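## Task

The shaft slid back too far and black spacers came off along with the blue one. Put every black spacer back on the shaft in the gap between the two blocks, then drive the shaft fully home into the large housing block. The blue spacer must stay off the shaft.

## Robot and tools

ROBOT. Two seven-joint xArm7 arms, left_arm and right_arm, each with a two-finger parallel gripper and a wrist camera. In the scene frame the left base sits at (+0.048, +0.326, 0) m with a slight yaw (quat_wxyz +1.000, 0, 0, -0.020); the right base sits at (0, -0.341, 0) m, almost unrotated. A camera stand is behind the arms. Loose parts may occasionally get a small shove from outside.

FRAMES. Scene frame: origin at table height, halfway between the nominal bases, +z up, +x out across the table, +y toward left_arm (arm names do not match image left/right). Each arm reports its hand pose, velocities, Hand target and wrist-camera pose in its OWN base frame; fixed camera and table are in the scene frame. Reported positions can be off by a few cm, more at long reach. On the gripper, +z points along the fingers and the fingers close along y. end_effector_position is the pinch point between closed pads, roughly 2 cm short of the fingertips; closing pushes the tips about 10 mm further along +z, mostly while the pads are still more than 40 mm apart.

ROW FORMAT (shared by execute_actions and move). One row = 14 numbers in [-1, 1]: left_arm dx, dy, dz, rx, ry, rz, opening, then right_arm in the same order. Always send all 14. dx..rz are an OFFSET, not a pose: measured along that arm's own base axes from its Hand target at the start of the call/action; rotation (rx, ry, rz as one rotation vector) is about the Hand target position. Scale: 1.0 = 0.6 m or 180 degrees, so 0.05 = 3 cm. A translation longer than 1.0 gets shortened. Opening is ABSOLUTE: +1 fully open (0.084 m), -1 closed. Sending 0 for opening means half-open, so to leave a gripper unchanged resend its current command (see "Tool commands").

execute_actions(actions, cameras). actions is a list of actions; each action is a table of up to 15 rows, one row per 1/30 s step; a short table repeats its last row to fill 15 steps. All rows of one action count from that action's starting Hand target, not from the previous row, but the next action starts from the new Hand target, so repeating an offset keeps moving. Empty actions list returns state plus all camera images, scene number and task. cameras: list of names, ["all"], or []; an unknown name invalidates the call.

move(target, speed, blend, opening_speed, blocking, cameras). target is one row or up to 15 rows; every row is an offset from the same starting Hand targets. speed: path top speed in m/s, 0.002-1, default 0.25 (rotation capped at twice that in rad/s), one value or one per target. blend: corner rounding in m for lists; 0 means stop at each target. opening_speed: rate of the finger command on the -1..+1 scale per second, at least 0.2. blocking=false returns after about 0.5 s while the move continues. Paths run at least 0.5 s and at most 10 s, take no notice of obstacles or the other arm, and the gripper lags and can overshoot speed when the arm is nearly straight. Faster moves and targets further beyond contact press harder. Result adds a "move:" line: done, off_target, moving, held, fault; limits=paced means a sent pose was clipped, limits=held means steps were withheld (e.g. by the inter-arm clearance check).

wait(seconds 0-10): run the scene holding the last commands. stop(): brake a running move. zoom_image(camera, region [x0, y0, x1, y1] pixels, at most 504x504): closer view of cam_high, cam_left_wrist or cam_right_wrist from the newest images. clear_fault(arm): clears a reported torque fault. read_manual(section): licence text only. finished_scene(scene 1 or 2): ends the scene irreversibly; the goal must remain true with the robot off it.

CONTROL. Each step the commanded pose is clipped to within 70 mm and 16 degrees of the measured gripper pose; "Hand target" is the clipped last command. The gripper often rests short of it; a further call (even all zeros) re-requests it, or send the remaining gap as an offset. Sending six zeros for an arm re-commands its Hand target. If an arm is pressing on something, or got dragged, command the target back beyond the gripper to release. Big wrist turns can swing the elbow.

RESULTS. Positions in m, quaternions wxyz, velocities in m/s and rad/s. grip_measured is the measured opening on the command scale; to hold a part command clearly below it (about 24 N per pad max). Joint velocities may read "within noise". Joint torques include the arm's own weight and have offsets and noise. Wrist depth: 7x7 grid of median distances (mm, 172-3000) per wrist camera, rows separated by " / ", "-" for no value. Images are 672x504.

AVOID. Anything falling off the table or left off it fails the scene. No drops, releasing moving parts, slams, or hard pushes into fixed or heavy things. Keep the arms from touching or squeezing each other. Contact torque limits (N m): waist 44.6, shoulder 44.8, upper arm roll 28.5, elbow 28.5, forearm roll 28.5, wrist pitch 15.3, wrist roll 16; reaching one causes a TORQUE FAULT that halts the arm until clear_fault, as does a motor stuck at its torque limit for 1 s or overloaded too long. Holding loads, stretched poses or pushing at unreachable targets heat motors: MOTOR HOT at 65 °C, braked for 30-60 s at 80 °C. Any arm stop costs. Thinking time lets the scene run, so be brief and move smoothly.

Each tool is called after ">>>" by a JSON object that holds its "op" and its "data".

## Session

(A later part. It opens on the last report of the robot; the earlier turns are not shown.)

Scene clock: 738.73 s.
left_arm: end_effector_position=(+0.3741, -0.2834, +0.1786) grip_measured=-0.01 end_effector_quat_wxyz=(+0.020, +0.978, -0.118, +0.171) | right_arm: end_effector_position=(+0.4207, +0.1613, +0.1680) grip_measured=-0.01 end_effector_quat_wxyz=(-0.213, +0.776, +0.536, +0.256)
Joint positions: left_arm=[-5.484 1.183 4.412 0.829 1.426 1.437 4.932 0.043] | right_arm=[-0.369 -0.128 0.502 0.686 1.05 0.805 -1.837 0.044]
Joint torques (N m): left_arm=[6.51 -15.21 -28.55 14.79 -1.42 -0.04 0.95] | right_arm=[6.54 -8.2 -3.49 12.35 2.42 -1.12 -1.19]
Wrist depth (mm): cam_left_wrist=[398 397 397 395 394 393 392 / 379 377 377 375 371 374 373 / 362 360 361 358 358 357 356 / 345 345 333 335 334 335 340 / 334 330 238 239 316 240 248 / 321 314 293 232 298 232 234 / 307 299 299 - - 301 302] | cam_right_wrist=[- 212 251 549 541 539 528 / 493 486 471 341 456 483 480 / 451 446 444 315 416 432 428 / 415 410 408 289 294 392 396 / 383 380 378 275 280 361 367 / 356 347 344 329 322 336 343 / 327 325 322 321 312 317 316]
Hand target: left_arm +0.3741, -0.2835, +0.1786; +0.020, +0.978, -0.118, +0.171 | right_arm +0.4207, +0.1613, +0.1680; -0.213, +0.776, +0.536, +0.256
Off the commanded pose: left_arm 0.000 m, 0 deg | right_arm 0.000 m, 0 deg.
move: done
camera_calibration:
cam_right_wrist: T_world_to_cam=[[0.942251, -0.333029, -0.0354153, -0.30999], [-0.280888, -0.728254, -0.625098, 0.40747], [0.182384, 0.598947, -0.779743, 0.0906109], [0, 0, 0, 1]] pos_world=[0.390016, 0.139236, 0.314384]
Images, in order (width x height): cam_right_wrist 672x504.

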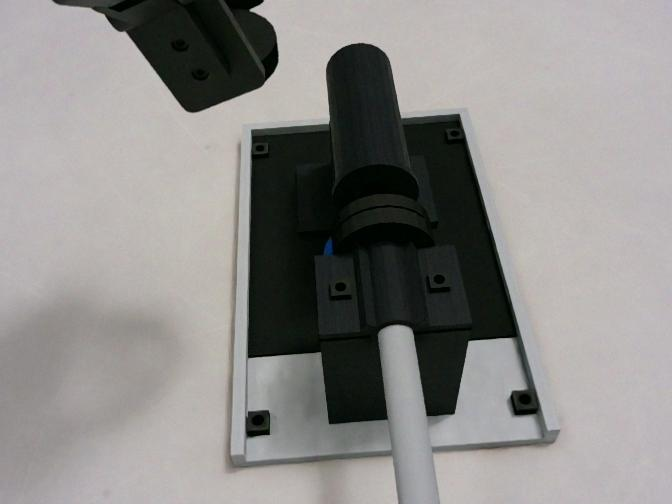

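>>> {"op": "move", "data": {"target": [[-0.074,0.22,0,0,0,0,-0.4,-0.1485,-0.0912,0.1453,0,0,0,0],[-0.074,0.22,-0.253,0,0,0,-0.4,-0.1485,-0.0912,0.1453,0,0,0,0],[-0.074,0.22,-0.253,0,0,0,0.3,-0.1485,-0.0912,0.1453,0,0,0,0],[-0.074,0.22,0.1,0,0,0,0.3,-0.1485,-0.0912,0.1453,0,0,0,0]], "speed": [0.2,0.08,0.1,0.15], "cameras": ["cam_right_wrist"]}}

>>> {"op": "zoom_image", "data": {"camera": "cam_right_wrist", "region": [180, 60, 360, 200]}}

Scene clock: 744.83 s.
left_arm: end_effector_position=(+0.3297, -0.1514, +0.2386) grip_measured=+0.29 end_effector_quat_wxyz=(+0.020, +0.978, -0.118, +0.171) | right_arm: end_effector_position=(+0.3316, +0.1066, +0.2552) grip_measured=-0.01 end_effector_quat_wxyz=(-0.213, +0.776, +0.536, +0.256)
Joint positions: left_arm=[-5.005 1.372 4.041 0.588 1.211 1.605 5.15 0.056] | right_arm=[-0.428 -0.623 0.284 0.539 0.906 1.245 -1.754 0.044]
Joint torques (N m): left_arm=[-7.21 -12.4 -22.98 17.08 -1.54 -0.16 1.03] | right_arm=[-6.6 -8.62 -5.35 14.04 -1.35 0.97 1.52]
Wrist depth (mm): cam_left_wrist=[470 470 469 466 468 464 462 / 449 446 442 445 444 444 441 / 427 426 426 419 411 409 407 / 410 408 408 402 393 309 308 / 396 395 394 389 378 376 379 / 380 378 377 374 370 372 371 / 364 364 364 362 355 361 360] | cam_right_wrist=[719 714 703 703 693 685 679 / 633 639 636 630 477 619 613 / 575 568 565 547 453 535 548 / 529 524 521 517 406 474 507 / 489 487 484 481 459 408 471 / 456 452 450 446 436 430 429 / 417 415 411 409 407 330 404]
Hand target: left_arm +0.3297, -0.1515, +0.2386; +0.020, +0.978, -0.118, +0.171 | right_arm +0.3316, +0.1066, +0.2552; -0.213, +0.776, +0.536, +0.256
Off the commanded pose: left_arm 0.000 m, 0 deg | right_arm 0.000 m, 0 deg.
move: done
camera_calibration:
cam_right_wrist: T_world_to_cam=[[0.942251, -0.333029, -0.0354153, -0.241167], [-0.280888, -0.728254, -0.625098, 0.397054], [0.182384, 0.598947, -0.779743, 0.207539], [0, 0, 0, 1]] pos_world=[0.300916, 0.0845356, 0.401484]
Images, in order (width x height): cam_right_wrist 672x504.

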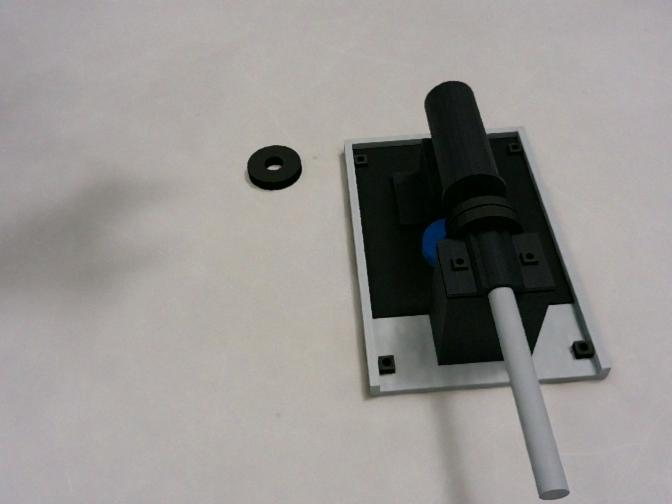

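Scaled by 2.800 from the camera's 672x504 image, which has a finer 960x720 frame.

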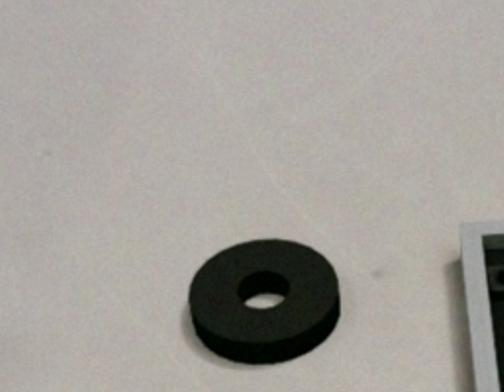

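>>> {"op": "move", "data": {"target": [[0,0,-0.08,-0.11,-0.067,-0.237,0.35,0,0,0,0,0,0,0],[0,0,-0.2,-0.2202,-0.1345,-0.4734,0.35,0,0,0,0,0,0,0]], "blend": 0.02, "speed": 0.35, "cameras": ["cam_right_wrist"]}}

>>> {"op": "zoom_image", "data": {"camera": "cam_right_wrist", "region": [180, 0, 380, 200]}}

Scene clock: 748.57 s.
left_arm: end_effector_position=(+0.3297, -0.1520, +0.1190) grip_measured=+0.34 end_effector_quat_wxyz=(+0.254, +0.824, -0.473, +0.183) | right_arm: end_effector_position=(+0.3316, +0.1066, +0.2552) grip_measured=-0.01 end_effector_quat_wxyz=(-0.213, +0.776, +0.536, +0.256)
Joint positions: left_arm=[-4.672 2.098 4.605 0.483 1.459 1.507 6.286 0.059] | right_arm=[-0.428 -0.623 0.284 0.539 0.906 1.245 -1.754 0.044]
Joint torques (N m): left_arm=[-7.09 2.23 -22.89 -3 -2.45 -1.06 1.11] | right_arm=[-6.36 -8.71 -5.2 15 -1.2 1.09 1.46]
Wrist depth (mm): cam_left_wrist=[340 357 377 266 276 453 493 / 312 331 213 233 295 410 435 / 280 197 204 318 332 367 392 / 261 243 245 295 311 338 359 / 248 255 261 276 295 314 333 / 237 240 248 264 278 290 304 / 224 228 240 252 259 272 285] | cam_right_wrist=[721 714 499 698 689 687 677 / 631 626 619 631 479 616 613 / 576 568 565 546 452 533 547 / 528 525 521 518 407 477 505 / 489 488 485 478 460 409 470 / 455 454 449 448 436 430 429 / 417 415 413 409 408 330 403]
Hand target: left_arm +0.3297, -0.1515, +0.1186; +0.311, +0.738, -0.551, +0.235 | right_arm +0.3316, +0.1066, +0.2552; -0.213, +0.776, +0.536, +0.256
Off the commanded pose: left_arm 0.001 m, 47 deg; orientation clipped | right_arm 0.000 m, 0 deg.
joint sent to its limit (left arm) — joint 2 (shoulder), upper limit; joint 7 (wrist roll), upper limit. The joint targets are off in orientation, not in position.
move: off_target (left_arm); limits=paced
camera_calibration:
cam_right_wrist: T_world_to_cam=[[0.942251, -0.333029, -0.0354153, -0.241167], [-0.280888, -0.728254, -0.625098, 0.397054], [0.182384, 0.598947, -0.779743, 0.207539], [0, 0, 0, 1]] pos_world=[0.300916, 0.0845356, 0.401484]
Images, in order (width x height): cam_right_wrist 672x504.

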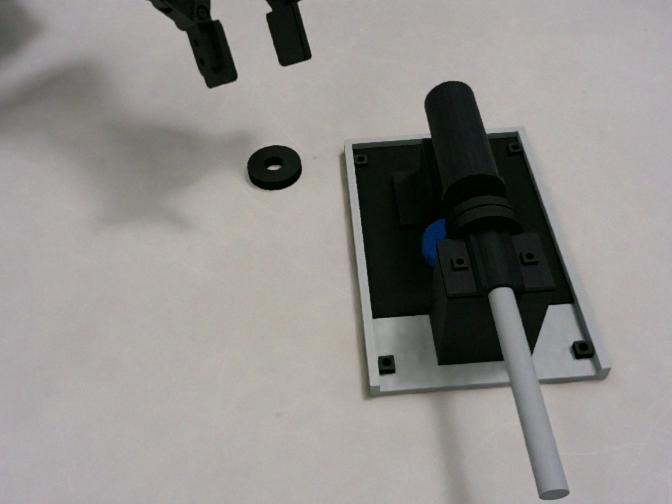

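Scaled by 2.520 from the camera's 672x504 image, which has a finer 960x720 frame.

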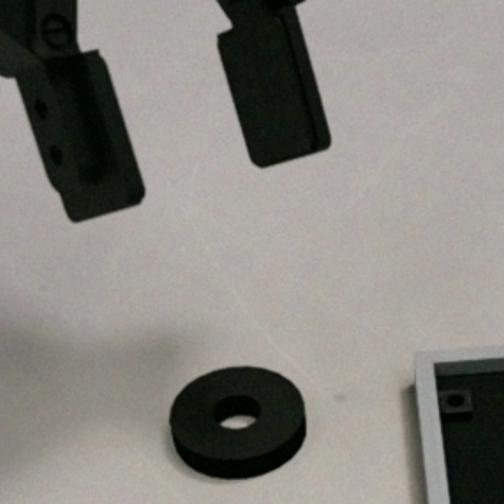

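>>> {"op": "move", "data": {"target": [[0.02,-0.03,0.2,0.0494,0.2234,0.3436,0.3,0,0,0,0,0,0,0],[0.02,-0.05,0.25,0.0987,0.4468,0.6872,0.3,0,0,0,0,0,0,0]], "blend": 0.02, "speed": 0.4}}

>>> {"op": "move", "data": {"target": [-0.02,0.05,-0.1,0.4378,-0.1035,0,0.35,0,0,0,0,0,0,0], "speed": 0.3, "cameras": ["cam_right_wrist","cam_high"]}}

Scene clock: 752.73 s.
left_arm: end_effector_position=(+0.3417, -0.1814, +0.2686) grip_measured=+0.29 end_effector_quat_wxyz=(+0.098, +0.799, +0.577, -0.135) | right_arm: end_effector_position=(+0.3316, +0.1066, +0.2552) grip_measured=-0.01 end_effector_quat_wxyz=(-0.213, +0.776, +0.536, +0.256)
Joint positions: left_arm=[-5.108 1.296 4.195 0.94 0.811 1.544 3.848 0.056] | right_arm=[-0.428 -0.623 0.284 0.539 0.906 1.245 -1.754 0.044]
Joint torques (N m): left_arm=[-7 -15.95 -17.66 14.43 -2.61 -0.49 -0.68] | right_arm=[-6.14 -8.82 -5.15 16.13 -1.23 1.02 1.47]
Wrist depth (mm): cam_left_wrist=[352 351 350 350 347 346 345 / 366 366 365 364 362 357 355 / 384 383 380 381 371 366 364 / 397 395 394 394 391 378 297 / 416 415 413 412 406 395 303 / 436 435 433 432 425 413 326 / 462 453 452 449 448 445 342] | cam_right_wrist=[722 713 708 705 689 686 677 / 632 643 638 631 480 617 613 / 576 571 566 546 453 535 548 / 529 526 520 516 407 477 505 / 490 489 484 479 460 409 470 / 452 452 449 447 437 431 430 / 418 415 412 409 408 329 403]
Hand target: left_arm +0.3417, -0.1815, +0.2686; +0.098, +0.799, +0.577, -0.135 | right_arm +0.3316, +0.1066, +0.2552; -0.213, +0.776, +0.536, +0.256
Off the commanded pose: left_arm 0.000 m, 0 deg | right_arm 0.000 m, 0 deg.
move: done

Scene clock: 755.70 s.
left_arm: end_effector_position=(+0.3298, -0.1514, +0.2086) grip_measured=+0.34 end_effector_quat_wxyz=(-0.345, +0.690, +0.510, +0.381) | right_arm: end_effector_position=(+0.3316, +0.1066, +0.2552) grip_measured=-0.01 end_effector_quat_wxyz=(-0.213, +0.776, +0.536, +0.256)
Joint positions: left_arm=[-6.074 0.537 4.976 1.093 0.977 2.054 3.594 0.059] | right_arm=[-0.428 -0.623 0.284 0.539 0.906 1.245 -1.754 0.044]
Joint torques (N m): left_arm=[-6.84 -9.39 -7.43 20.97 2.96 2.72 -0.81] | right_arm=[-6.04 -8.64 -5.05 16.93 -1.2 0.99 1.51]
Wrist depth (mm): cam_left_wrist=[1499 1539 1607 1677 1745 1809 1818 / 1585 1630 1698 1754 1842 1888 1898 / 1686 1711 1745 834 815 828 804 / 743 719 705 687 669 654 639 / 601 606 593 582 567 557 547 / 513 491 494 487 478 469 463 / 440 450 426 418 415 407 402] | cam_right_wrist=[722 713 706 700 693 688 675 / 630 643 634 627 477 620 614 / 577 571 566 547 453 535 548 / 530 525 521 519 406 477 505 / 489 485 484 479 460 410 469 / 455 452 448 447 435 430 431 / 417 415 411 410 407 330 402]
Hand target: left_arm +0.3297, -0.1515, +0.2086; -0.345, +0.690, +0.510, +0.381 | right_arm +0.3316, +0.1066, +0.2552; -0.213, +0.776, +0.536, +0.256
Off the commanded pose: left_arm 0.000 m, 0 deg | right_arm 0.000 m, 0 deg.
move: done
camera_calibration:
cam_right_wrist: T_world_to_cam=[[0.942251, -0.333029, -0.0354153, -0.241167], [-0.280888, -0.728254, -0.625098, 0.397054], [0.182384, 0.598947, -0.779743, 0.207539], [0, 0, 0, 1]] pos_world=[0.300916, 0.0845356, 0.401484]
Images, in order (width x height): cam_high 672x504, cam_right_wrist 672x504.

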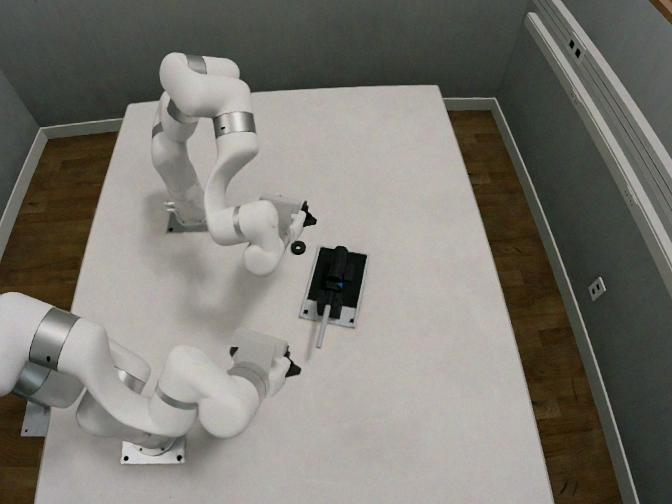

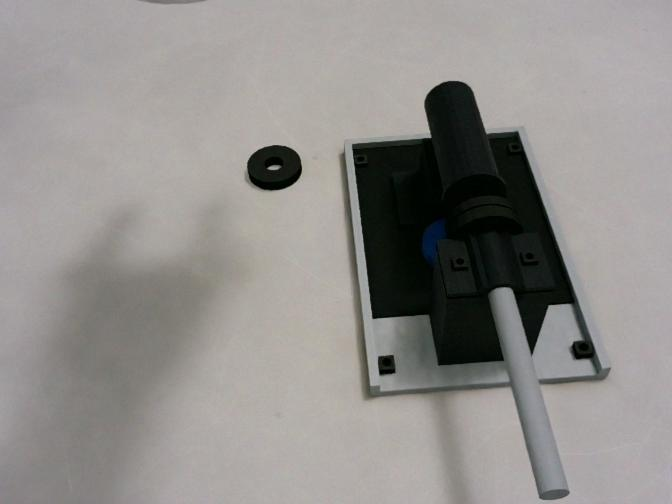

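>>> {"op": "move", "data": {"target": [0.009,-0.1,-0.23,0,0,0,0.4,0,0,0,0,0,0,0], "speed": 0.2, "cameras": ["cam_right_wrist"]}}

>>> {"op": "zoom_image", "data": {"camera": "cam_right_wrist", "region": [160, 60, 380, 260]}}

Scene clock: 757.50 s.
left_arm: end_effector_position=(+0.3352, -0.2114, +0.0706) grip_measured=+0.39 end_effector_quat_wxyz=(-0.345, +0.690, +0.510, +0.381) | right_arm: end_effector_position=(+0.3316, +0.1066, +0.2552) grip_measured=-0.01 end_effector_quat_wxyz=(-0.213, +0.776, +0.536, +0.256)
Joint positions: left_arm=[-6.286 1.287 4.946 1.321 1.36 2.361 3.258 0.061] | right_arm=[-0.428 -0.623 0.284 0.539 0.906 1.245 -1.754 0.044]
Joint torques (N m): left_arm=[-6.95 -17.52 -28.47 9.59 2.15 2.68 -0.66] | right_arm=[-6.2 -8.9 -5.17 17.49 -1.13 1.1 1.6]
Wrist depth (mm): cam_left_wrist=[1546 1611 1642 1732 1758 1833 1758 / 1578 739 706 727 696 667 640 / 564 519 529 512 496 482 469 / 435 424 413 399 392 383 375 / 362 355 348 341 334 325 311 / 301 295 290 285 280 275 271 / 250 254 250 246 241 239 242] | cam_right_wrist=[194 192 191 190 664 685 677 / 187 187 187 188 208 621 615 / 192 193 197 198 407 536 546 / 517 208 214 212 397 476 507 / 491 - 215 216 460 410 467 / 446 - 223 225 436 432 429 / 417 415 414 411 408 330 403]
Hand target: left_arm +0.3351, -0.2115, +0.0706; -0.345, +0.690, +0.510, +0.381 | right_arm +0.3316, +0.1066, +0.2552; -0.213, +0.776, +0.536, +0.256
Off the commanded pose: left_arm 0.000 m, 0 deg | right_arm 0.000 m, 0 deg.
joint sent to its limit (left arm) — joint 1 (waist), lower limit. The joint targets still meet the commanded pose.
move: done
camera_calibration:
cam_right_wrist: T_world_to_cam=[[0.942251, -0.333029, -0.0354153, -0.241167], [-0.280888, -0.728254, -0.625098, 0.397054], [0.182384, 0.598947, -0.779743, 0.207539], [0, 0, 0, 1]] pos_world=[0.300916, 0.0845356, 0.401484]
Images, in order (width x height): cam_right_wrist 672x504.

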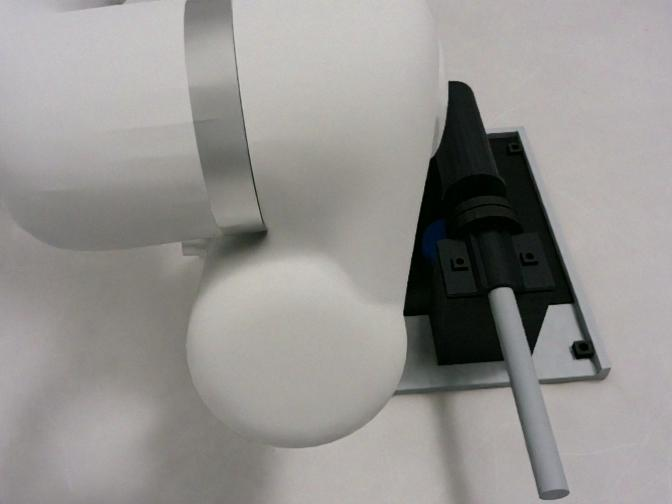

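Scaled by 2.291 from the camera's 672x504 image, which has a finer 960x720 frame.

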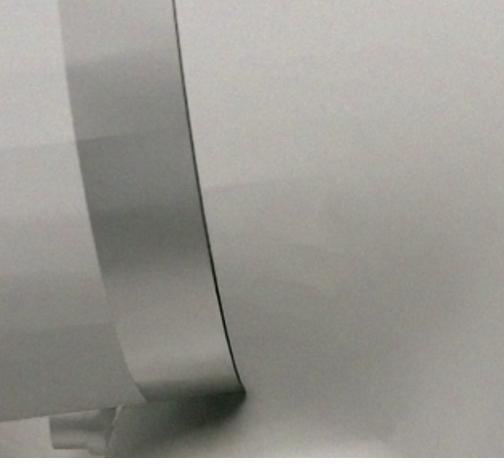

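>>> {"op": "move", "data": {"target": [[0,0,-0.078,0,0,0,0.4,0,0,0,0,0,0,0],[0,0.082,-0.078,0,0,0,0.4,0,0,0,0,0,0,0],[0,0.082,-0.078,0,0,0,-0.4,0,0,0,0,0,0,0]], "speed": [0.08,0.06,0.05]}}

Scene clock: 760.27 s.
left_arm: end_effector_position=(+0.3352, -0.1623, +0.0239) grip_measured=-0.02 end_effector_quat_wxyz=(-0.345, +0.690, +0.510, +0.381) | right_arm: end_effector_position=(+0.3316, +0.1066, +0.2552) grip_measured=-0.01 end_effector_quat_wxyz=(-0.213, +0.776, +0.536, +0.256)
Joint positions: left_arm=[-6.126 1.428 4.944 1.173 1.503 2.382 3.215 0.043] | right_arm=[-0.428 -0.623 0.284 0.539 0.906 1.245 -1.754 0.044]
Joint torques (N m): left_arm=[5.9 -18.46 -17.63 -0.94 -0.96 -0.67 0.48] | right_arm=[-6.35 -8.74 -5.02 17.89 -1.13 1 1.43]
Wrist depth (mm): cam_left_wrist=[1499 1589 1574 1645 1686 821 772 / 591 607 577 550 530 507 489 / 434 419 406 389 363 350 357 / 330 323 313 306 299 292 286 / 276 270 264 259 252 248 244 / 228 218 214 216 213 209 205 / 195 192 189 193 185 186 180] | cam_right_wrist=[270 317 703 696 692 689 676 / 256 252 254 258 477 621 616 / 260 259 263 270 455 534 546 / 530 525 282 280 406 477 506 / 490 487 284 289 459 409 468 / 454 444 431 437 437 431 430 / 418 415 413 410 407 330 404]
Hand target: left_arm +0.3351, -0.1623, +0.0238; -0.345, +0.690, +0.510, +0.381 | right_arm +0.3316, +0.1066, +0.2552; -0.213, +0.776, +0.536, +0.256
Off the commanded pose: left_arm 0.000 m, 0 deg | right_arm 0.000 m, 0 deg.
move: done

>>> {"op": "move", "data": {"target": [[0,0,0.15,0,0,0,-0.4,0,0,0,0,0,0,0],[0.04,-0.02,0.32,-0.4378,0.1035,0,-0.4,0,0,0,0,0,0,0]], "blend": 0.02, "speed": 0.25, "cameras": ["cam_left_wrist"]}}

Scene clock: 764.07 s.
left_arm: end_effector_position=(+0.3592, -0.1743, +0.2158) grip_measured=-0.02 end_effector_quat_wxyz=(+0.098, +0.799, +0.577, -0.135) | right_arm: end_effector_position=(+0.3316, +0.1066, +0.2552) grip_measured=-0.01 end_effector_quat_wxyz=(-0.213, +0.776, +0.536, +0.256)
Joint positions: left_arm=[-5.391 1.875 4.082 0.938 1.239 1.972 3.667 0.043] | right_arm=[-0.428 -0.623 0.284 0.539 0.906 1.245 -1.754 0.044]
Joint torques (N m): left_arm=[6.18 -13.32 -26.2 -1.08 -2.41 -3.83 1.01] | right_arm=[-6 -8.45 -4.82 18.02 -1.25 0.91 1.5]
Wrist depth (mm): cam_left_wrist=[302 301 300 299 298 297 296 / 315 315 313 312 311 310 307 / 329 328 328 326 321 316 315 / 342 341 339 337 336 324 319 / 358 355 354 354 349 334 256 / 375 374 373 371 365 355 258 / 395 390 389 386 379 374 271] | cam_right_wrist=[719 715 701 696 687 684 675 / 631 643 637 629 477 615 615 / 575 572 568 545 454 535 547 / 530 525 522 515 407 478 504 / 490 487 482 479 459 409 467 / 455 452 449 447 436 431 430 / 418 415 412 411 409 329 403]
Hand target: left_arm +0.3591, -0.1743, +0.2158; +0.098, +0.799, +0.577, -0.135 | right_arm +0.3316, +0.1066, +0.2552; -0.213, +0.776, +0.536, +0.256
Off the commanded pose: left_arm 0.000 m, 0 deg | right_arm 0.000 m, 0 deg.
move: done
camera_calibration:
cam_left_wrist: T_world_to_cam=[[0.949852, -0.311596, -0.0262331, -0.355103], [-0.287779, -0.903893, 0.316482, -0.0489566], [-0.122326, -0.293062, -0.948236, 0.33392], [0, 0, 0, 1]] pos_world=[0.364054, -0.0570414, 0.322813]
Images, in order (width x height): cam_left_wrist 672x504.

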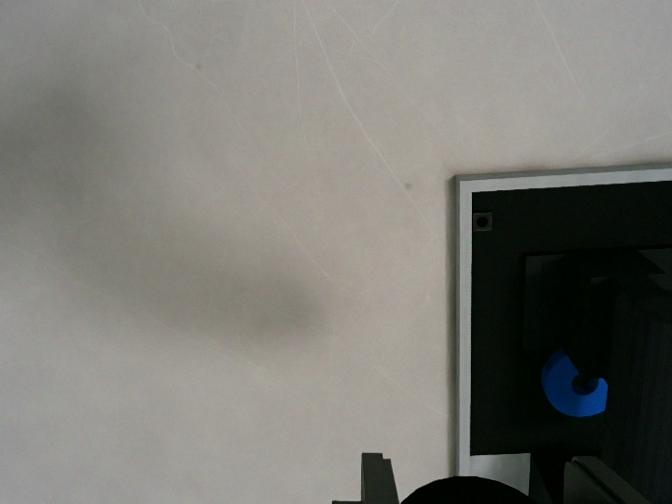

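>>> {"op": "move", "data": {"target": [[0,0,0,0,0,0,-0.4,0.1485,0.0912,-0.1453,0,0,0,-0.2],[0,0,0,0,0,0,-0.4,0.1835,0.2123,-0.3,0,0,0,-0.2],[0,0,0,0,0,0,-0.4,0.1835,0.2123,-0.3,0,0,0,-1]], "blend": [0.02,0,0], "speed": [0.3,0.12,0.1]}}

>>> {"op": "move", "data": {"target": [0.122,-0.215,-0.11,0,0,0,-0.4,0,0,0,0,0,0,-1], "speed": 0.15, "cameras": ["cam_right_wrist"]}}

>>> {"op": "zoom_image", "data": {"camera": "cam_right_wrist", "region": [300, 0, 560, 220]}}

Scene clock: 766.90 s.
left_arm: end_effector_position=(+0.3591, -0.1743, +0.2158) grip_measured=-0.02 end_effector_quat_wxyz=(+0.098, +0.799, +0.577, -0.135) | right_arm: end_effector_position=(+0.4415, +0.2341, +0.0751) grip_measured=-0.66 end_effector_quat_wxyz=(-0.213, +0.776, +0.536, +0.256)
Joint positions: left_arm=[-5.391 1.875 4.082 0.938 1.239 1.972 3.667 0.043] | right_arm=[-0.252 0.274 0.637 0.789 1.213 0.41 -1.978 0.015]
Joint torques (N m): left_arm=[6.19 -13.56 -25.6 -4.85 -2.32 -3.62 0.92] | right_arm=[-5.53 -8.87 -6.22 24.77 2.94 -7.23 -0.13]
Wrist depth (mm): cam_left_wrist=[302 301 300 299 298 298 296 / 315 314 313 311 311 310 306 / 329 328 327 326 322 316 315 / 342 340 339 338 336 325 319 / 358 356 354 353 348 335 256 / 376 375 372 370 365 355 258 / 396 390 387 384 379 376 271] | cam_right_wrist=[400 392 390 220 368 378 375 / 358 346 339 201 199 326 337 / 317 315 300 - - 286 302 / 292 289 277 176 173 270 278 / 270 268 - - - - 252 / 246 244 - - - - 230 / 231 229 218 184 - 211 212]
Hand target: left_arm +0.3591, -0.1743, +0.2158; +0.098, +0.799, +0.577, -0.135 | right_arm +0.4417, +0.2339, +0.0752; -0.213, +0.776, +0.536, +0.256
Off the commanded pose: left_arm 0.000 m, 0 deg | right_arm 0.000 m, 0 deg.
move: done

Scene clock: 768.50 s.
left_arm: end_effector_position=(+0.4324, -0.3032, +0.1498) grip_measured=-0.02 end_effector_quat_wxyz=(+0.098, +0.799, +0.577, -0.135) | right_arm: end_effector_position=(+0.4417, +0.2340, +0.0752) grip_measured=-0.66 end_effector_quat_wxyz=(-0.213, +0.776, +0.536, +0.256)
Joint positions: left_arm=[-5.722 1.827 4.277 1.239 1.49 1.78 3.709 0.043] | right_arm=[-0.252 0.274 0.636 0.789 1.213 0.41 -1.978 0.015]
Joint torques (N m): left_arm=[-7.29 -24.39 -21.26 -1.73 1.82 -3.89 1.25] | right_arm=[-5.92 -14.53 -7.36 25.9 3.3 -10.06 1.53]
Wrist depth (mm): cam_left_wrist=[239 238 228 227 226 226 230 / 249 249 240 - - 235 240 / 260 260 250 - - 245 250 / 270 269 265 - - 256 264 / 283 282 274 272 173 266 273 / 296 295 292 286 181 277 287 / 313 308 303 - 193 292 301] | cam_right_wrist=[399 - - - - 379 375 / 358 346 - - 198 327 337 / 316 314 301 - - 286 302 / 291 289 277 176 172 269 278 / 270 268 - - - - 252 / 246 244 - - - - 230 / 230 229 218 183 - 212 212]
Hand target: left_arm +0.4323, -0.3033, +0.1498; +0.098, +0.799, +0.577, -0.135 | right_arm +0.4417, +0.2339, +0.0752; -0.213, +0.776, +0.536, +0.256
Off the commanded pose: left_arm 0.000 m, 0 deg | right_arm 0.000 m, 0 deg.
move: done
camera_calibration:
cam_right_wrist: T_world_to_cam=[[0.942251, -0.333029, -0.0354153, -0.308856], [-0.280888, -0.728254, -0.625098, 0.408242], [0.182384, 0.598947, -0.779743, -0.0292007], [0, 0, 0, 1]] pos_world=[0.411016, 0.211936, 0.221484]
Images, in order (width x height): cam_right_wrist 672x504.

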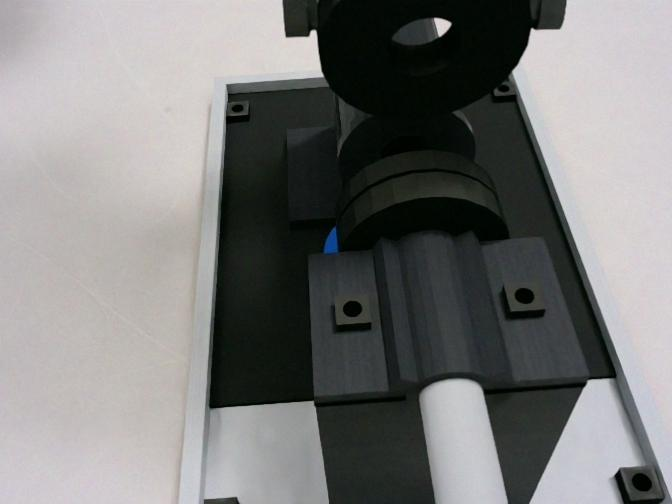

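Scaled by 1.938 from the camera's 672x504 image, which has a finer 960x720 frame.

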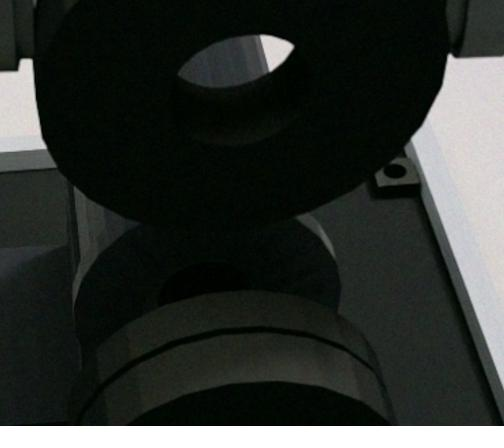

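>>> {"op": "move", "data": {"target": [[0.0075,0.0188,0,0,0,0,-0.4,0,0,0,0,0,0,-1],[0.0075,0.0188,-0.03,0,0,0,-0.4,0,0,0,0,0,0,-1]], "speed": 0.04, "cameras": ["cam_right_wrist"]}}

>>> {"op": "zoom_image", "data": {"camera": "cam_right_wrist", "region": [300, 0, 560, 220]}}

Scene clock: 770.43 s.
left_arm: end_effector_position=(+0.4369, -0.2921, +0.1320) grip_measured=-0.02 end_effector_quat_wxyz=(+0.098, +0.799, +0.577, -0.136) | right_arm: end_effector_position=(+0.4417, +0.2339, +0.0752) grip_measured=-0.66 end_effector_quat_wxyz=(-0.213, +0.776, +0.536, +0.256)
Joint positions: left_arm=[-5.682 1.859 4.305 1.219 1.515 1.77 3.738 0.043] | right_arm=[-0.252 0.274 0.636 0.789 1.213 0.41 -1.978 0.015]
Joint torques (N m): left_arm=[9.28 -12.33 -3.17 -5.61 2.83 3.64 1.1] | right_arm=[-6.45 -16.9 -7.03 25.81 2.78 -10.07 1.59]
Wrist depth (mm): cam_left_wrist=[223 220 212 214 213 212 212 / 233 232 221 218 217 217 224 / 241 242 231 - - 228 233 / 252 250 242 - - 239 244 / 264 262 253 - - 251 253 / 277 276 269 - - 265 268 / 292 287 282 278 - 272 282] | cam_right_wrist=[397 - - - - 377 373 / 358 344 - - 198 327 339 / 317 315 300 - - 286 302 / 292 290 276 176 172 270 278 / 270 268 - - - - 252 / 246 245 - - - - 230 / 231 229 218 183 - 212 211]
Hand target: left_arm +0.4368, -0.2920, +0.1318; +0.098, +0.799, +0.577, -0.135 | right_arm +0.4417, +0.2339, +0.0752; -0.213, +0.776, +0.536, +0.256
Off the commanded pose: left_arm 0.000 m, 0 deg | right_arm 0.000 m, 0 deg.
move: done
camera_calibration:
cam_right_wrist: T_world_to_cam=[[0.942251, -0.333029, -0.0354153, -0.308856], [-0.280888, -0.728254, -0.625098, 0.408242], [0.182384, 0.598947, -0.779743, -0.0292007], [0, 0, 0, 1]] pos_world=[0.411016, 0.211936, 0.221484]
Images, in order (width x height): cam_right_wrist 672x504.

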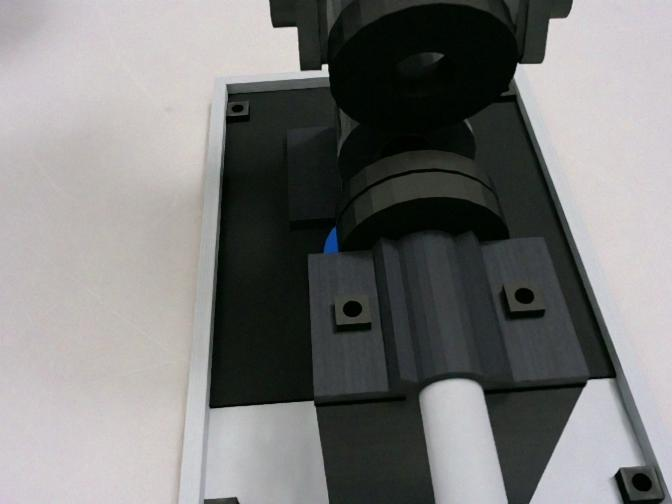

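Scaled by 1.938 from the camera's 672x504 image, which has a finer 960x720 frame.

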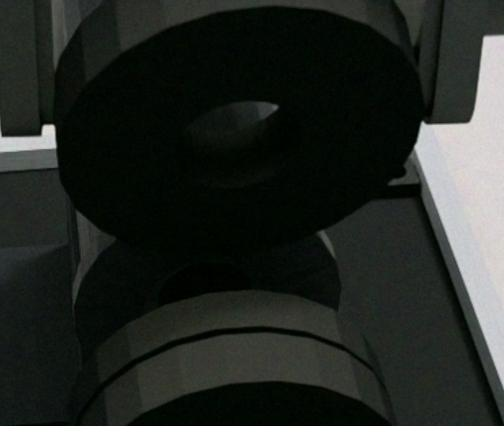

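>>> {"op": "move", "data": {"target": [[0,0,0.015,0,0,0,-0.4,0,0,0,0,0,0,-1],[0.0012,0.0049,0.01,-0.0574,0.0136,0,-0.4,0,0,0,0,0,0,-1]], "speed": 0.04, "cameras": ["cam_right_wrist"]}}

>>> {"op": "zoom_image", "data": {"camera": "cam_right_wrist", "region": [300, 0, 560, 220]}}

Scene clock: 774.20 s.
left_arm: end_effector_position=(+0.4376, -0.2890, +0.1378) grip_measured=-0.02 end_effector_quat_wxyz=(+0.157, +0.784, +0.565, -0.204) | right_arm: end_effector_position=(+0.4417, +0.2339, +0.0752) grip_measured=-0.66 end_effector_quat_wxyz=(-0.213, +0.776, +0.536, +0.256)
Joint positions: left_arm=[-5.604 1.984 4.282 1.178 1.489 1.695 3.801 0.043] | right_arm=[-0.252 0.274 0.636 0.789 1.213 0.41 -1.978 0.015]
Joint torques (N m): left_arm=[6.46 -15.71 -28.44 -11.78 -2.37 -4.08 0.96] | right_arm=[-5.38 -16.6 -6.56 25.77 2.05 -9.95 1.57]
Wrist depth (mm): cam_left_wrist=[210 210 199 199 195 198 201 / 224 224 211 - - 211 214 / 235 239 228 - - 229 229 / 253 253 243 - - 242 246 / 273 272 262 - - 261 265 / 298 296 290 - - 280 288 / 326 317 317 - 188 307 315] | cam_right_wrist=[398 381 - - - 377 374 / 358 346 - - 198 326 337 / 317 314 301 - - 285 301 / 292 290 277 176 172 270 278 / 270 269 - - - - 252 / 246 244 - - - - 230 / 230 229 218 183 - 212 212]
Hand target: left_arm +0.4376, -0.2890, +0.1378; +0.157, +0.784, +0.565, -0.204 | right_arm +0.4417, +0.2339, +0.0752; -0.213, +0.776, +0.536, +0.256
Off the commanded pose: left_arm 0.000 m, 0 deg | right_arm 0.000 m, 0 deg.
move: done
camera_calibration:
cam_right_wrist: T_world_to_cam=[[0.942251, -0.333029, -0.0354153, -0.308856], [-0.280888, -0.728254, -0.625098, 0.408242], [0.182384, 0.598947, -0.779743, -0.0292007], [0, 0, 0, 1]] pos_world=[0.411016, 0.211936, 0.221484]
Images, in order (width x height): cam_right_wrist 672x504.

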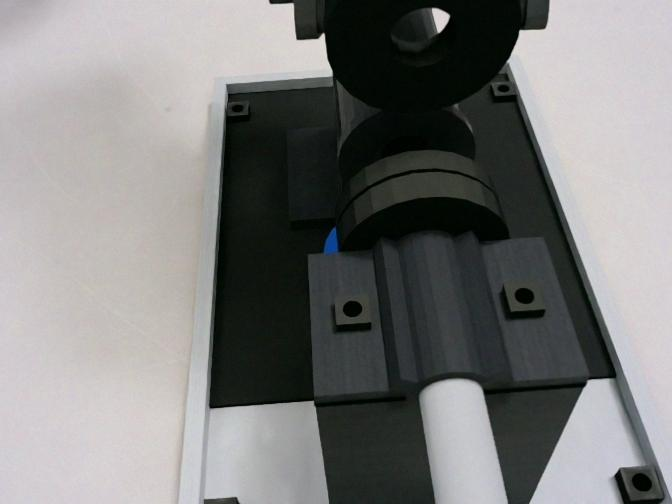

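Scaled by 1.938 from the camera's 672x504 image, which has a finer 960x720 frame.

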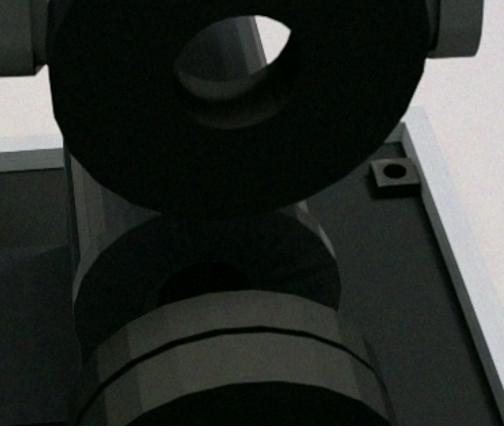

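>>> {"op": "move", "data": {"target": [[-0.0006,-0.0026,0,0,0,0,-0.4,0,0,0,0,0,0,-1],[-0.0006,-0.0026,-0.042,0,0,0,-0.4,0,0,0,0,0,0,-1]], "speed": 0.02, "cameras": ["cam_right_wrist"]}}

>>> {"op": "zoom_image", "data": {"camera": "cam_right_wrist", "region": [300, 0, 560, 220]}}

Scene clock: 776.53 s.
left_arm: end_effector_position=(+0.4372, -0.2906, +0.1126) grip_measured=-0.02 end_effector_quat_wxyz=(+0.157, +0.784, +0.565, -0.204) | right_arm: end_effector_position=(+0.4417, +0.2339, +0.0752) grip_measured=-0.66 end_effector_quat_wxyz=(-0.213, +0.776, +0.536, +0.256)
Joint positions: left_arm=[-5.582 2.024 4.329 1.162 1.533 1.672 3.821 0.043] | right_arm=[-0.252 0.274 0.636 0.789 1.213 0.41 -1.978 0.015]
Joint torques (N m): left_arm=[5.9 -14.74 -19.94 -12.33 1.56 -3.91 1.02] | right_arm=[-4.59 -16.88 -6.14 25.7 1.41 -9.89 1.59]
Wrist depth (mm): cam_left_wrist=[186 185 177 175 174 174 177 / 198 198 186 - - 182 185 / 212 212 198 - - 198 198 / 224 223 211 - - 213 213 / 237 241 228 - - 230 230 / 263 262 254 - - 252 252 / 288 281 274 - - 270 279] | cam_right_wrist=[398 395 389 221 227 378 374 / 359 344 - 175 181 320 338 / 318 315 300 - - 286 302 / 292 289 277 176 173 270 278 / 270 268 - - - - 252 / 246 245 - - - - 231 / 231 229 218 184 - 212 211]
Hand target: left_arm +0.4372, -0.2906, +0.1126; +0.157, +0.784, +0.565, -0.204 | right_arm +0.4417, +0.2339, +0.0752; -0.213, +0.776, +0.536, +0.256
Off the commanded pose: left_arm 0.000 m, 0 deg | right_arm 0.000 m, 0 deg.
move: done
camera_calibration:
cam_right_wrist: T_world_to_cam=[[0.942251, -0.333029, -0.0354153, -0.308856], [-0.280888, -0.728254, -0.625098, 0.408242], [0.182384, 0.598947, -0.779743, -0.0292007], [0, 0, 0, 1]] pos_world=[0.411016, 0.211936, 0.221484]
Images, in order (width x height): cam_right_wrist 672x504.

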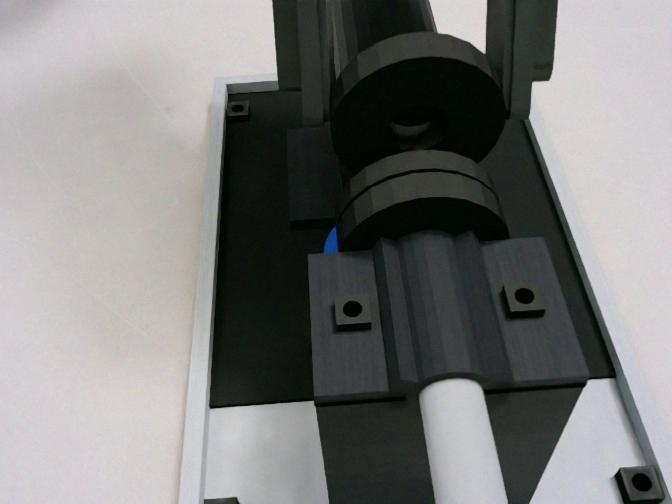

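Scaled by 1.938 from the camera's 672x504 image, which has a finer 960x720 frame.

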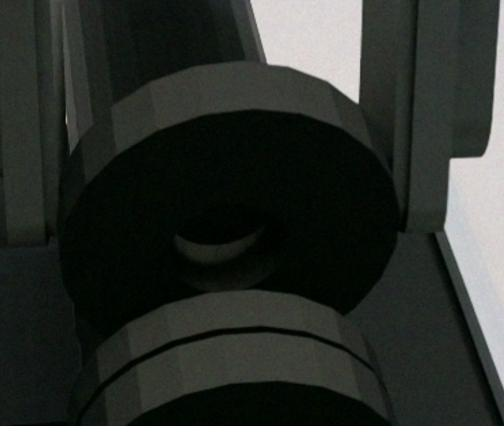

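>>> {"op": "move", "data": {"target": [0,0,-0.02,0,0,0,-0.4,0,0,0,0,0,0,-1], "speed": 0.02, "cameras": ["cam_right_wrist"]}}

>>> {"op": "zoom_image", "data": {"camera": "cam_right_wrist", "region": [300, 20, 500, 220]}}

Scene clock: 778.03 s.
left_arm: end_effector_position=(+0.4372, -0.2906, +0.1006) grip_measured=-0.02 end_effector_quat_wxyz=(+0.157, +0.784, +0.565, -0.204) | right_arm: end_effector_position=(+0.4417, +0.2339, +0.0752) grip_measured=-0.66 end_effector_quat_wxyz=(-0.213, +0.776, +0.536, +0.256)
Joint positions: left_arm=[-5.569 2.043 4.352 1.156 1.554 1.662 3.832 0.043] | right_arm=[-0.252 0.274 0.636 0.789 1.213 0.41 -1.978 0.015]
Joint torques (N m): left_arm=[6.04 -14.97 -19.79 -12.91 1.64 -3.82 1.03] | right_arm=[-4.63 -16.83 -5.95 25.93 0.92 -9.79 1.63]
Wrist depth (mm): cam_left_wrist=[177 177 - - - - - / 185 186 177 - - - 176 / 199 198 183 - - - 185 / 210 209 195 - - - 199 / 227 222 212 - - 215 211 / 242 245 240 - - 236 234 / 270 264 263 - - 253 261] | cam_right_wrist=[398 395 185 204 222 364 375 / 358 344 - 181 178 311 337 / 317 315 292 - - 285 301 / 292 290 277 176 172 269 278 / 270 268 - - - - 252 / 246 244 - - - - 230 / 230 229 218 183 - 212 211]
Hand target: left_arm +0.4372, -0.2906, +0.1006; +0.157, +0.784, +0.565, -0.204 | right_arm +0.4417, +0.2339, +0.0752; -0.213, +0.776, +0.536, +0.256
Off the commanded pose: left_arm 0.000 m, 0 deg | right_arm 0.000 m, 0 deg.
move: done
camera_calibration:
cam_right_wrist: T_world_to_cam=[[0.942251, -0.333029, -0.0354153, -0.308856], [-0.280888, -0.728254, -0.625098, 0.408242], [0.182384, 0.598947, -0.779743, -0.0292007], [0, 0, 0, 1]] pos_world=[0.411016, 0.211936, 0.221484]
Images, in order (width x height): cam_right_wrist 672x504.

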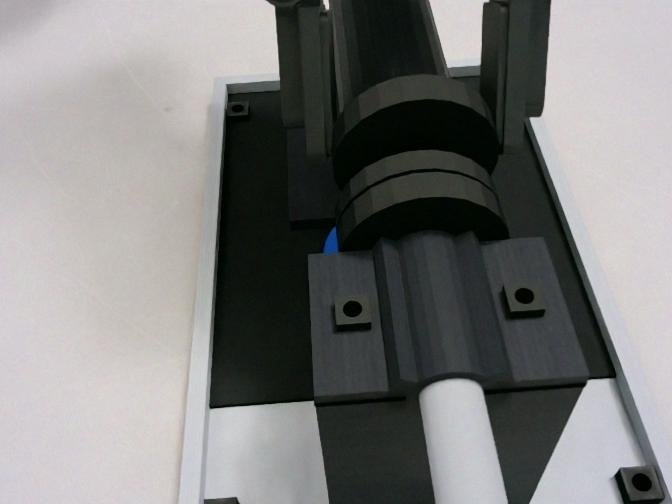

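Scaled by 2.520 from the camera's 672x504 image, which has a finer 960x720 frame.

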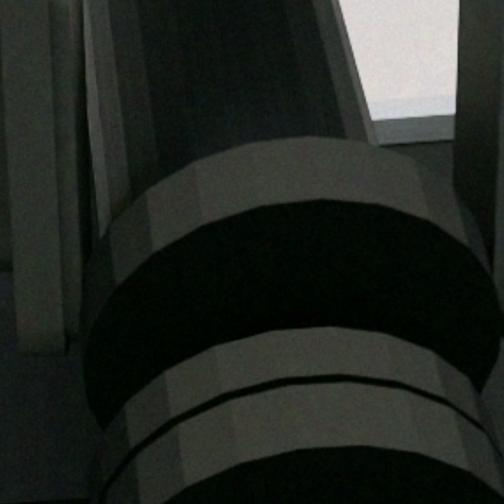

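>>> {"op": "move", "data": {"target": [0,0,-0.0225,0,0,0,-0.4,0,0,0,0,0,0,-1], "speed": 0.02, "cameras": ["cam_right_wrist"]}}

>>> {"op": "zoom_image", "data": {"camera": "cam_right_wrist", "region": [300, 20, 500, 220]}}

Scene clock: 779.20 s.
left_arm: end_effector_position=(+0.4372, -0.2906, +0.0871) grip_measured=-0.02 end_effector_quat_wxyz=(+0.157, +0.784, +0.565, -0.204) | right_arm: end_effector_position=(+0.4417, +0.2339, +0.0752) grip_measured=-0.66 end_effector_quat_wxyz=(-0.213, +0.776, +0.536, +0.256)
Joint positions: left_arm=[-5.556 2.064 4.378 1.151 1.577 1.651 3.845 0.043] | right_arm=[-0.252 0.274 0.636 0.789 1.213 0.41 -1.978 0.015]
Joint torques (N m): left_arm=[6.27 -14.73 -20.02 -13.79 1.74 -4.01 0.97] | right_arm=[-4.07 -17.03 -5.91 25.89 0.69 -9.83 1.64]
Wrist depth (mm): cam_left_wrist=[- - - - - - - / 174 - - - - - - / 184 184 - - - - 176 / 194 194 - - - - 183 / 210 209 - - - - 194 / 228 223 - - - - 211 / 244 249 238 - - - 233] | cam_right_wrist=[398 381 187 213 222 187 375 / 358 345 - 199 191 310 338 / 316 315 292 - - 285 302 / 292 290 276 176 172 270 278 / 270 268 - - - - 252 / 246 245 - - - - 230 / 230 229 218 184 - 212 212]
Hand target: left_arm +0.4372, -0.2906, +0.0871; +0.157, +0.784, +0.565, -0.204 | right_arm +0.4417, +0.2339, +0.0752; -0.213, +0.776, +0.536, +0.256
Off the commanded pose: left_arm 0.000 m, 0 deg | right_arm 0.000 m, 0 deg.
move: done
camera_calibration:
cam_right_wrist: T_world_to_cam=[[0.942251, -0.333029, -0.0354153, -0.308856], [-0.280888, -0.728254, -0.625098, 0.408242], [0.182384, 0.598947, -0.779743, -0.0292007], [0, 0, 0, 1]] pos_world=[0.411016, 0.211936, 0.221484]
Images, in order (width x height): cam_right_wrist 672x504.

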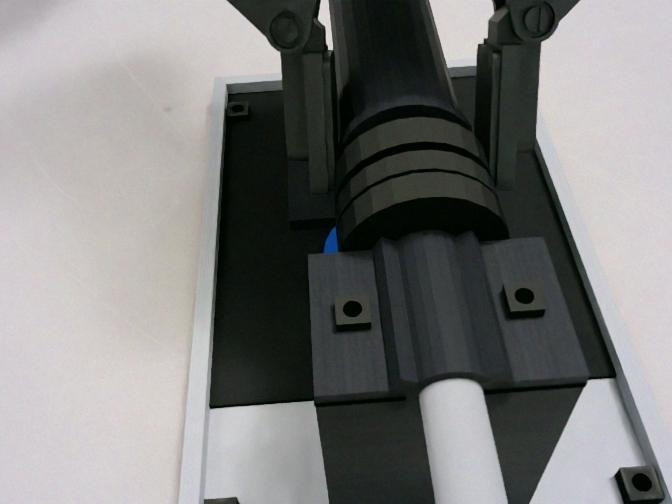

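Scaled by 2.520 from the camera's 672x504 image, which has a finer 960x720 frame.

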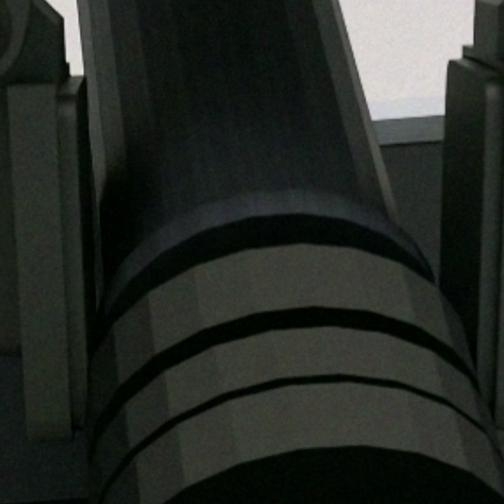

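>>> {"op": "move", "data": {"target": [-0.0008,-0.0033,0,0,0,0,-0.4,0,0,0,0,0,0,-1], "speed": 0.01}}

>>> {"op": "move", "data": {"target": [0,0,0,0,0,0,-0.4,0.0018,0.0064,0,0,0,0,-1], "speed": 0.01, "cameras": ["cam_right_wrist"]}}

>>> {"op": "zoom_image", "data": {"camera": "cam_right_wrist", "region": [300, 20, 500, 220]}}

Scene clock: 780.07 s.
left_arm: end_effector_position=(+0.4367, -0.2926, +0.0871) grip_measured=-0.02 end_effector_quat_wxyz=(+0.157, +0.784, +0.565, -0.204) | right_arm: end_effector_position=(+0.4417, +0.2339, +0.0752) grip_measured=-0.66 end_effector_quat_wxyz=(-0.213, +0.776, +0.536, +0.256)
Joint positions: left_arm=[-5.56 2.064 4.378 1.151 1.578 1.649 3.842 0.043] | right_arm=[-0.252 0.274 0.636 0.789 1.213 0.41 -1.978 0.015]
Joint torques (N m): left_arm=[-6.95 -22.49 -19.89 -6.9 1.91 -3.92 -0.73] | right_arm=[-3.51 -16.52 -5.8 25.9 0.45 -9.85 1.6]
Wrist depth (mm): cam_left_wrist=[- - - - - - - / 174 - - - - - - / 184 183 - - - - 176 / 194 194 - - - - 183 / 209 209 - - - - 194 / 228 223 - - - - 211 / 244 249 237 - - - 233] | cam_right_wrist=[398 381 185 213 215 188 374 / 359 345 - 198 191 310 337 / 317 315 293 - - 285 302 / 292 289 277 176 172 270 278 / 270 268 - - - - 252 / 246 245 - - - - 230 / 231 229 218 183 - 212 211]
Hand target: left_arm +0.4367, -0.2926, +0.0871; +0.157, +0.784, +0.565, -0.204 | right_arm +0.4417, +0.2339, +0.0752; -0.213, +0.776, +0.536, +0.256
Off the commanded pose: left_arm 0.000 m, 0 deg | right_arm 0.000 m, 0 deg.
move: done

Scene clock: 780.77 s.
left_arm: end_effector_position=(+0.4367, -0.2926, +0.0871) grip_measured=-0.02 end_effector_quat_wxyz=(+0.157, +0.784, +0.565, -0.204) | right_arm: end_effector_position=(+0.4427, +0.2378, +0.0751) grip_measured=-0.66 end_effector_quat_wxyz=(-0.213, +0.776, +0.536, +0.256)
Joint positions: left_arm=[-5.561 2.064 4.378 1.151 1.578 1.649 3.842 0.043] | right_arm=[-0.244 0.281 0.638 0.796 1.211 0.402 -1.971 0.015]
Joint torques (N m): left_arm=[-7.11 -22.64 -20.39 -7.18 1.69 -4.01 -0.7] | right_arm=[3.28 -11.12 2.22 32.34 -0.87 -7.76 2.15]
Wrist depth (mm): cam_left_wrist=[- - - - - - - / 174 - - - - - - / 184 183 - - - - 176 / 194 194 - - - - 183 / 210 209 - - - - 194 / 228 223 - - - - 210 / 244 249 237 - - - 233] | cam_right_wrist=[395 - 184 211 214 185 372 / 357 343 - 197 192 309 335 / 316 313 291 179 - 283 300 / 291 289 276 175 - 268 277 / 268 267 - - - - 250 / 245 244 230 - - - 229 / 230 228 216 - - 196 211]
Hand target: left_arm +0.4367, -0.2926, +0.0871; +0.157, +0.784, +0.565, -0.204 | right_arm +0.4428, +0.2378, +0.0752; -0.213, +0.776, +0.536, +0.256
Off the commanded pose: left_arm 0.000 m, 0 deg | right_arm 0.000 m, 0 deg.
move: done
camera_calibration:
cam_right_wrist: T_world_to_cam=[[0.942268, -0.332962, -0.0355987, -0.308513], [-0.280968, -0.728305, -0.625003, 0.411313], [0.182175, 0.598922, -0.779811, -0.0315529], [0, 0, 0, 1]] pos_world=[0.412016, 0.215736, 0.221484]
Images, in order (width x height): cam_right_wrist 672x504.

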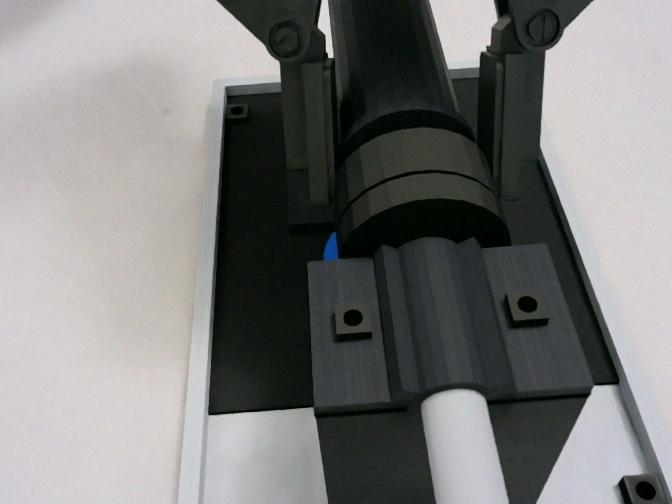

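Scaled by 2.520 from the camera's 672x504 image, which has a finer 960x720 frame.

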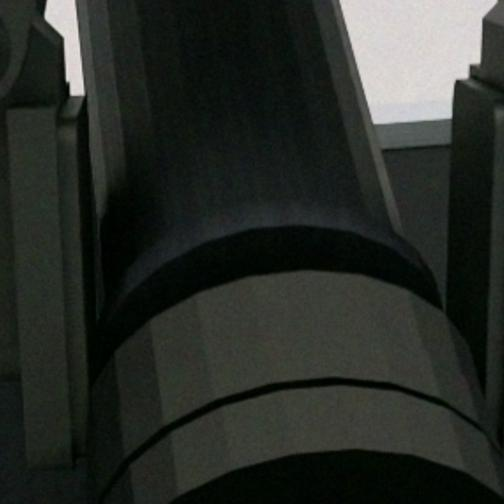

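>>> {"op": "move", "data": {"target": [0,0,0,0,0,0,-0.4,0.0018,0.0064,0,0,0,0,-1], "speed": 0.01}}

>>> {"op": "move", "data": {"target": [0,0,0,0,0,0,-0.4,0.0020,0.0072,0,0,0,0,-1], "speed": 0.01}}

Scene clock: 781.60 s.
left_arm: end_effector_position=(+0.4368, -0.2925, +0.0871) grip_measured=-0.02 end_effector_quat_wxyz=(+0.157, +0.784, +0.565, -0.204) | right_arm: end_effector_position=(+0.4433, +0.2413, +0.0747) grip_measured=-0.66 end_effector_quat_wxyz=(-0.213, +0.776, +0.536, +0.256)
Joint positions: left_arm=[-5.561 2.064 4.378 1.151 1.578 1.649 3.842 0.043] | right_arm=[-0.237 0.288 0.64 0.802 1.208 0.394 -1.963 0.015]
Joint torques (N m): left_arm=[-6.61 -18.82 -20.23 -15.77 -0.87 -4.61 -0.78] | right_arm=[9.9 -10.77 10.08 38.23 -0.82 -5.26 2.31]
Wrist depth (mm): cam_left_wrist=[- - - - - - - / 174 - - - - - - / 183 184 - - - - 176 / 194 193 - - - - 183 / 209 209 - - - - 194 / 227 222 - - - - 210 / 244 248 243 - - - 232] | cam_right_wrist=[393 - 181 209 219 177 370 / 355 341 - 196 190 307 335 / 314 313 - 187 - 282 298 / 289 288 274 173 - 268 275 / 268 267 - - - - 249 / 244 243 - - - - 229 / 229 228 215 - - 188 211]
Hand target: left_arm +0.4367, -0.2926, +0.0871; +0.157, +0.784, +0.565, -0.204 | right_arm +0.4439, +0.2416, +0.0752; -0.213, +0.776, +0.536, +0.256
Off the commanded pose: left_arm 0.000 m, 0 deg | right_arm 0.001 m, 0 deg.
move: done

Scene clock: 782.30 s.
left_arm: end_effector_position=(+0.4367, -0.2926, +0.0872) grip_measured=-0.02 end_effector_quat_wxyz=(+0.157, +0.784, +0.564, -0.204) | right_arm: end_effector_position=(+0.4446, +0.2458, +0.0748) grip_measured=-0.66 end_effector_quat_wxyz=(-0.213, +0.776, +0.536, +0.256)
Joint positions: left_arm=[-5.561 2.064 4.378 1.151 1.578 1.649 3.842 0.043] | right_arm=[-0.228 0.297 0.642 0.81 1.205 0.386 -1.954 0.015]
Joint torques (N m): left_arm=[-5.01 -17.33 -15.43 -3.21 -0.66 -3.36 -0.73] | right_arm=[6.72 -10.93 6.65 37.14 -0.93 -6.58 2.32]
Wrist depth (mm): cam_left_wrist=[- - - - - - - / 175 175 - - - - - / 184 184 - - - - 177 / 195 194 - - - - 184 / 210 210 - - - - 194 / 228 223 - - - - 211 / 244 250 238 - - - 233] | cam_right_wrist=[394 - 176 210 219 174 369 / 356 343 - 192 190 308 335 / 315 313 - 184 - 281 299 / 290 287 275 - - 269 276 / 268 267 - - - - 250 / 245 244 - - - - 229 / 229 228 216 - - 211 212]
Hand target: left_arm +0.4367, -0.2926, +0.0871; +0.157, +0.784, +0.565, -0.204 | right_arm +0.4451, +0.2459, +0.0752; -0.213, +0.776, +0.536, +0.256
Off the commanded pose: left_arm 0.000 m, 0 deg | right_arm 0.001 m, 0 deg.
move: done


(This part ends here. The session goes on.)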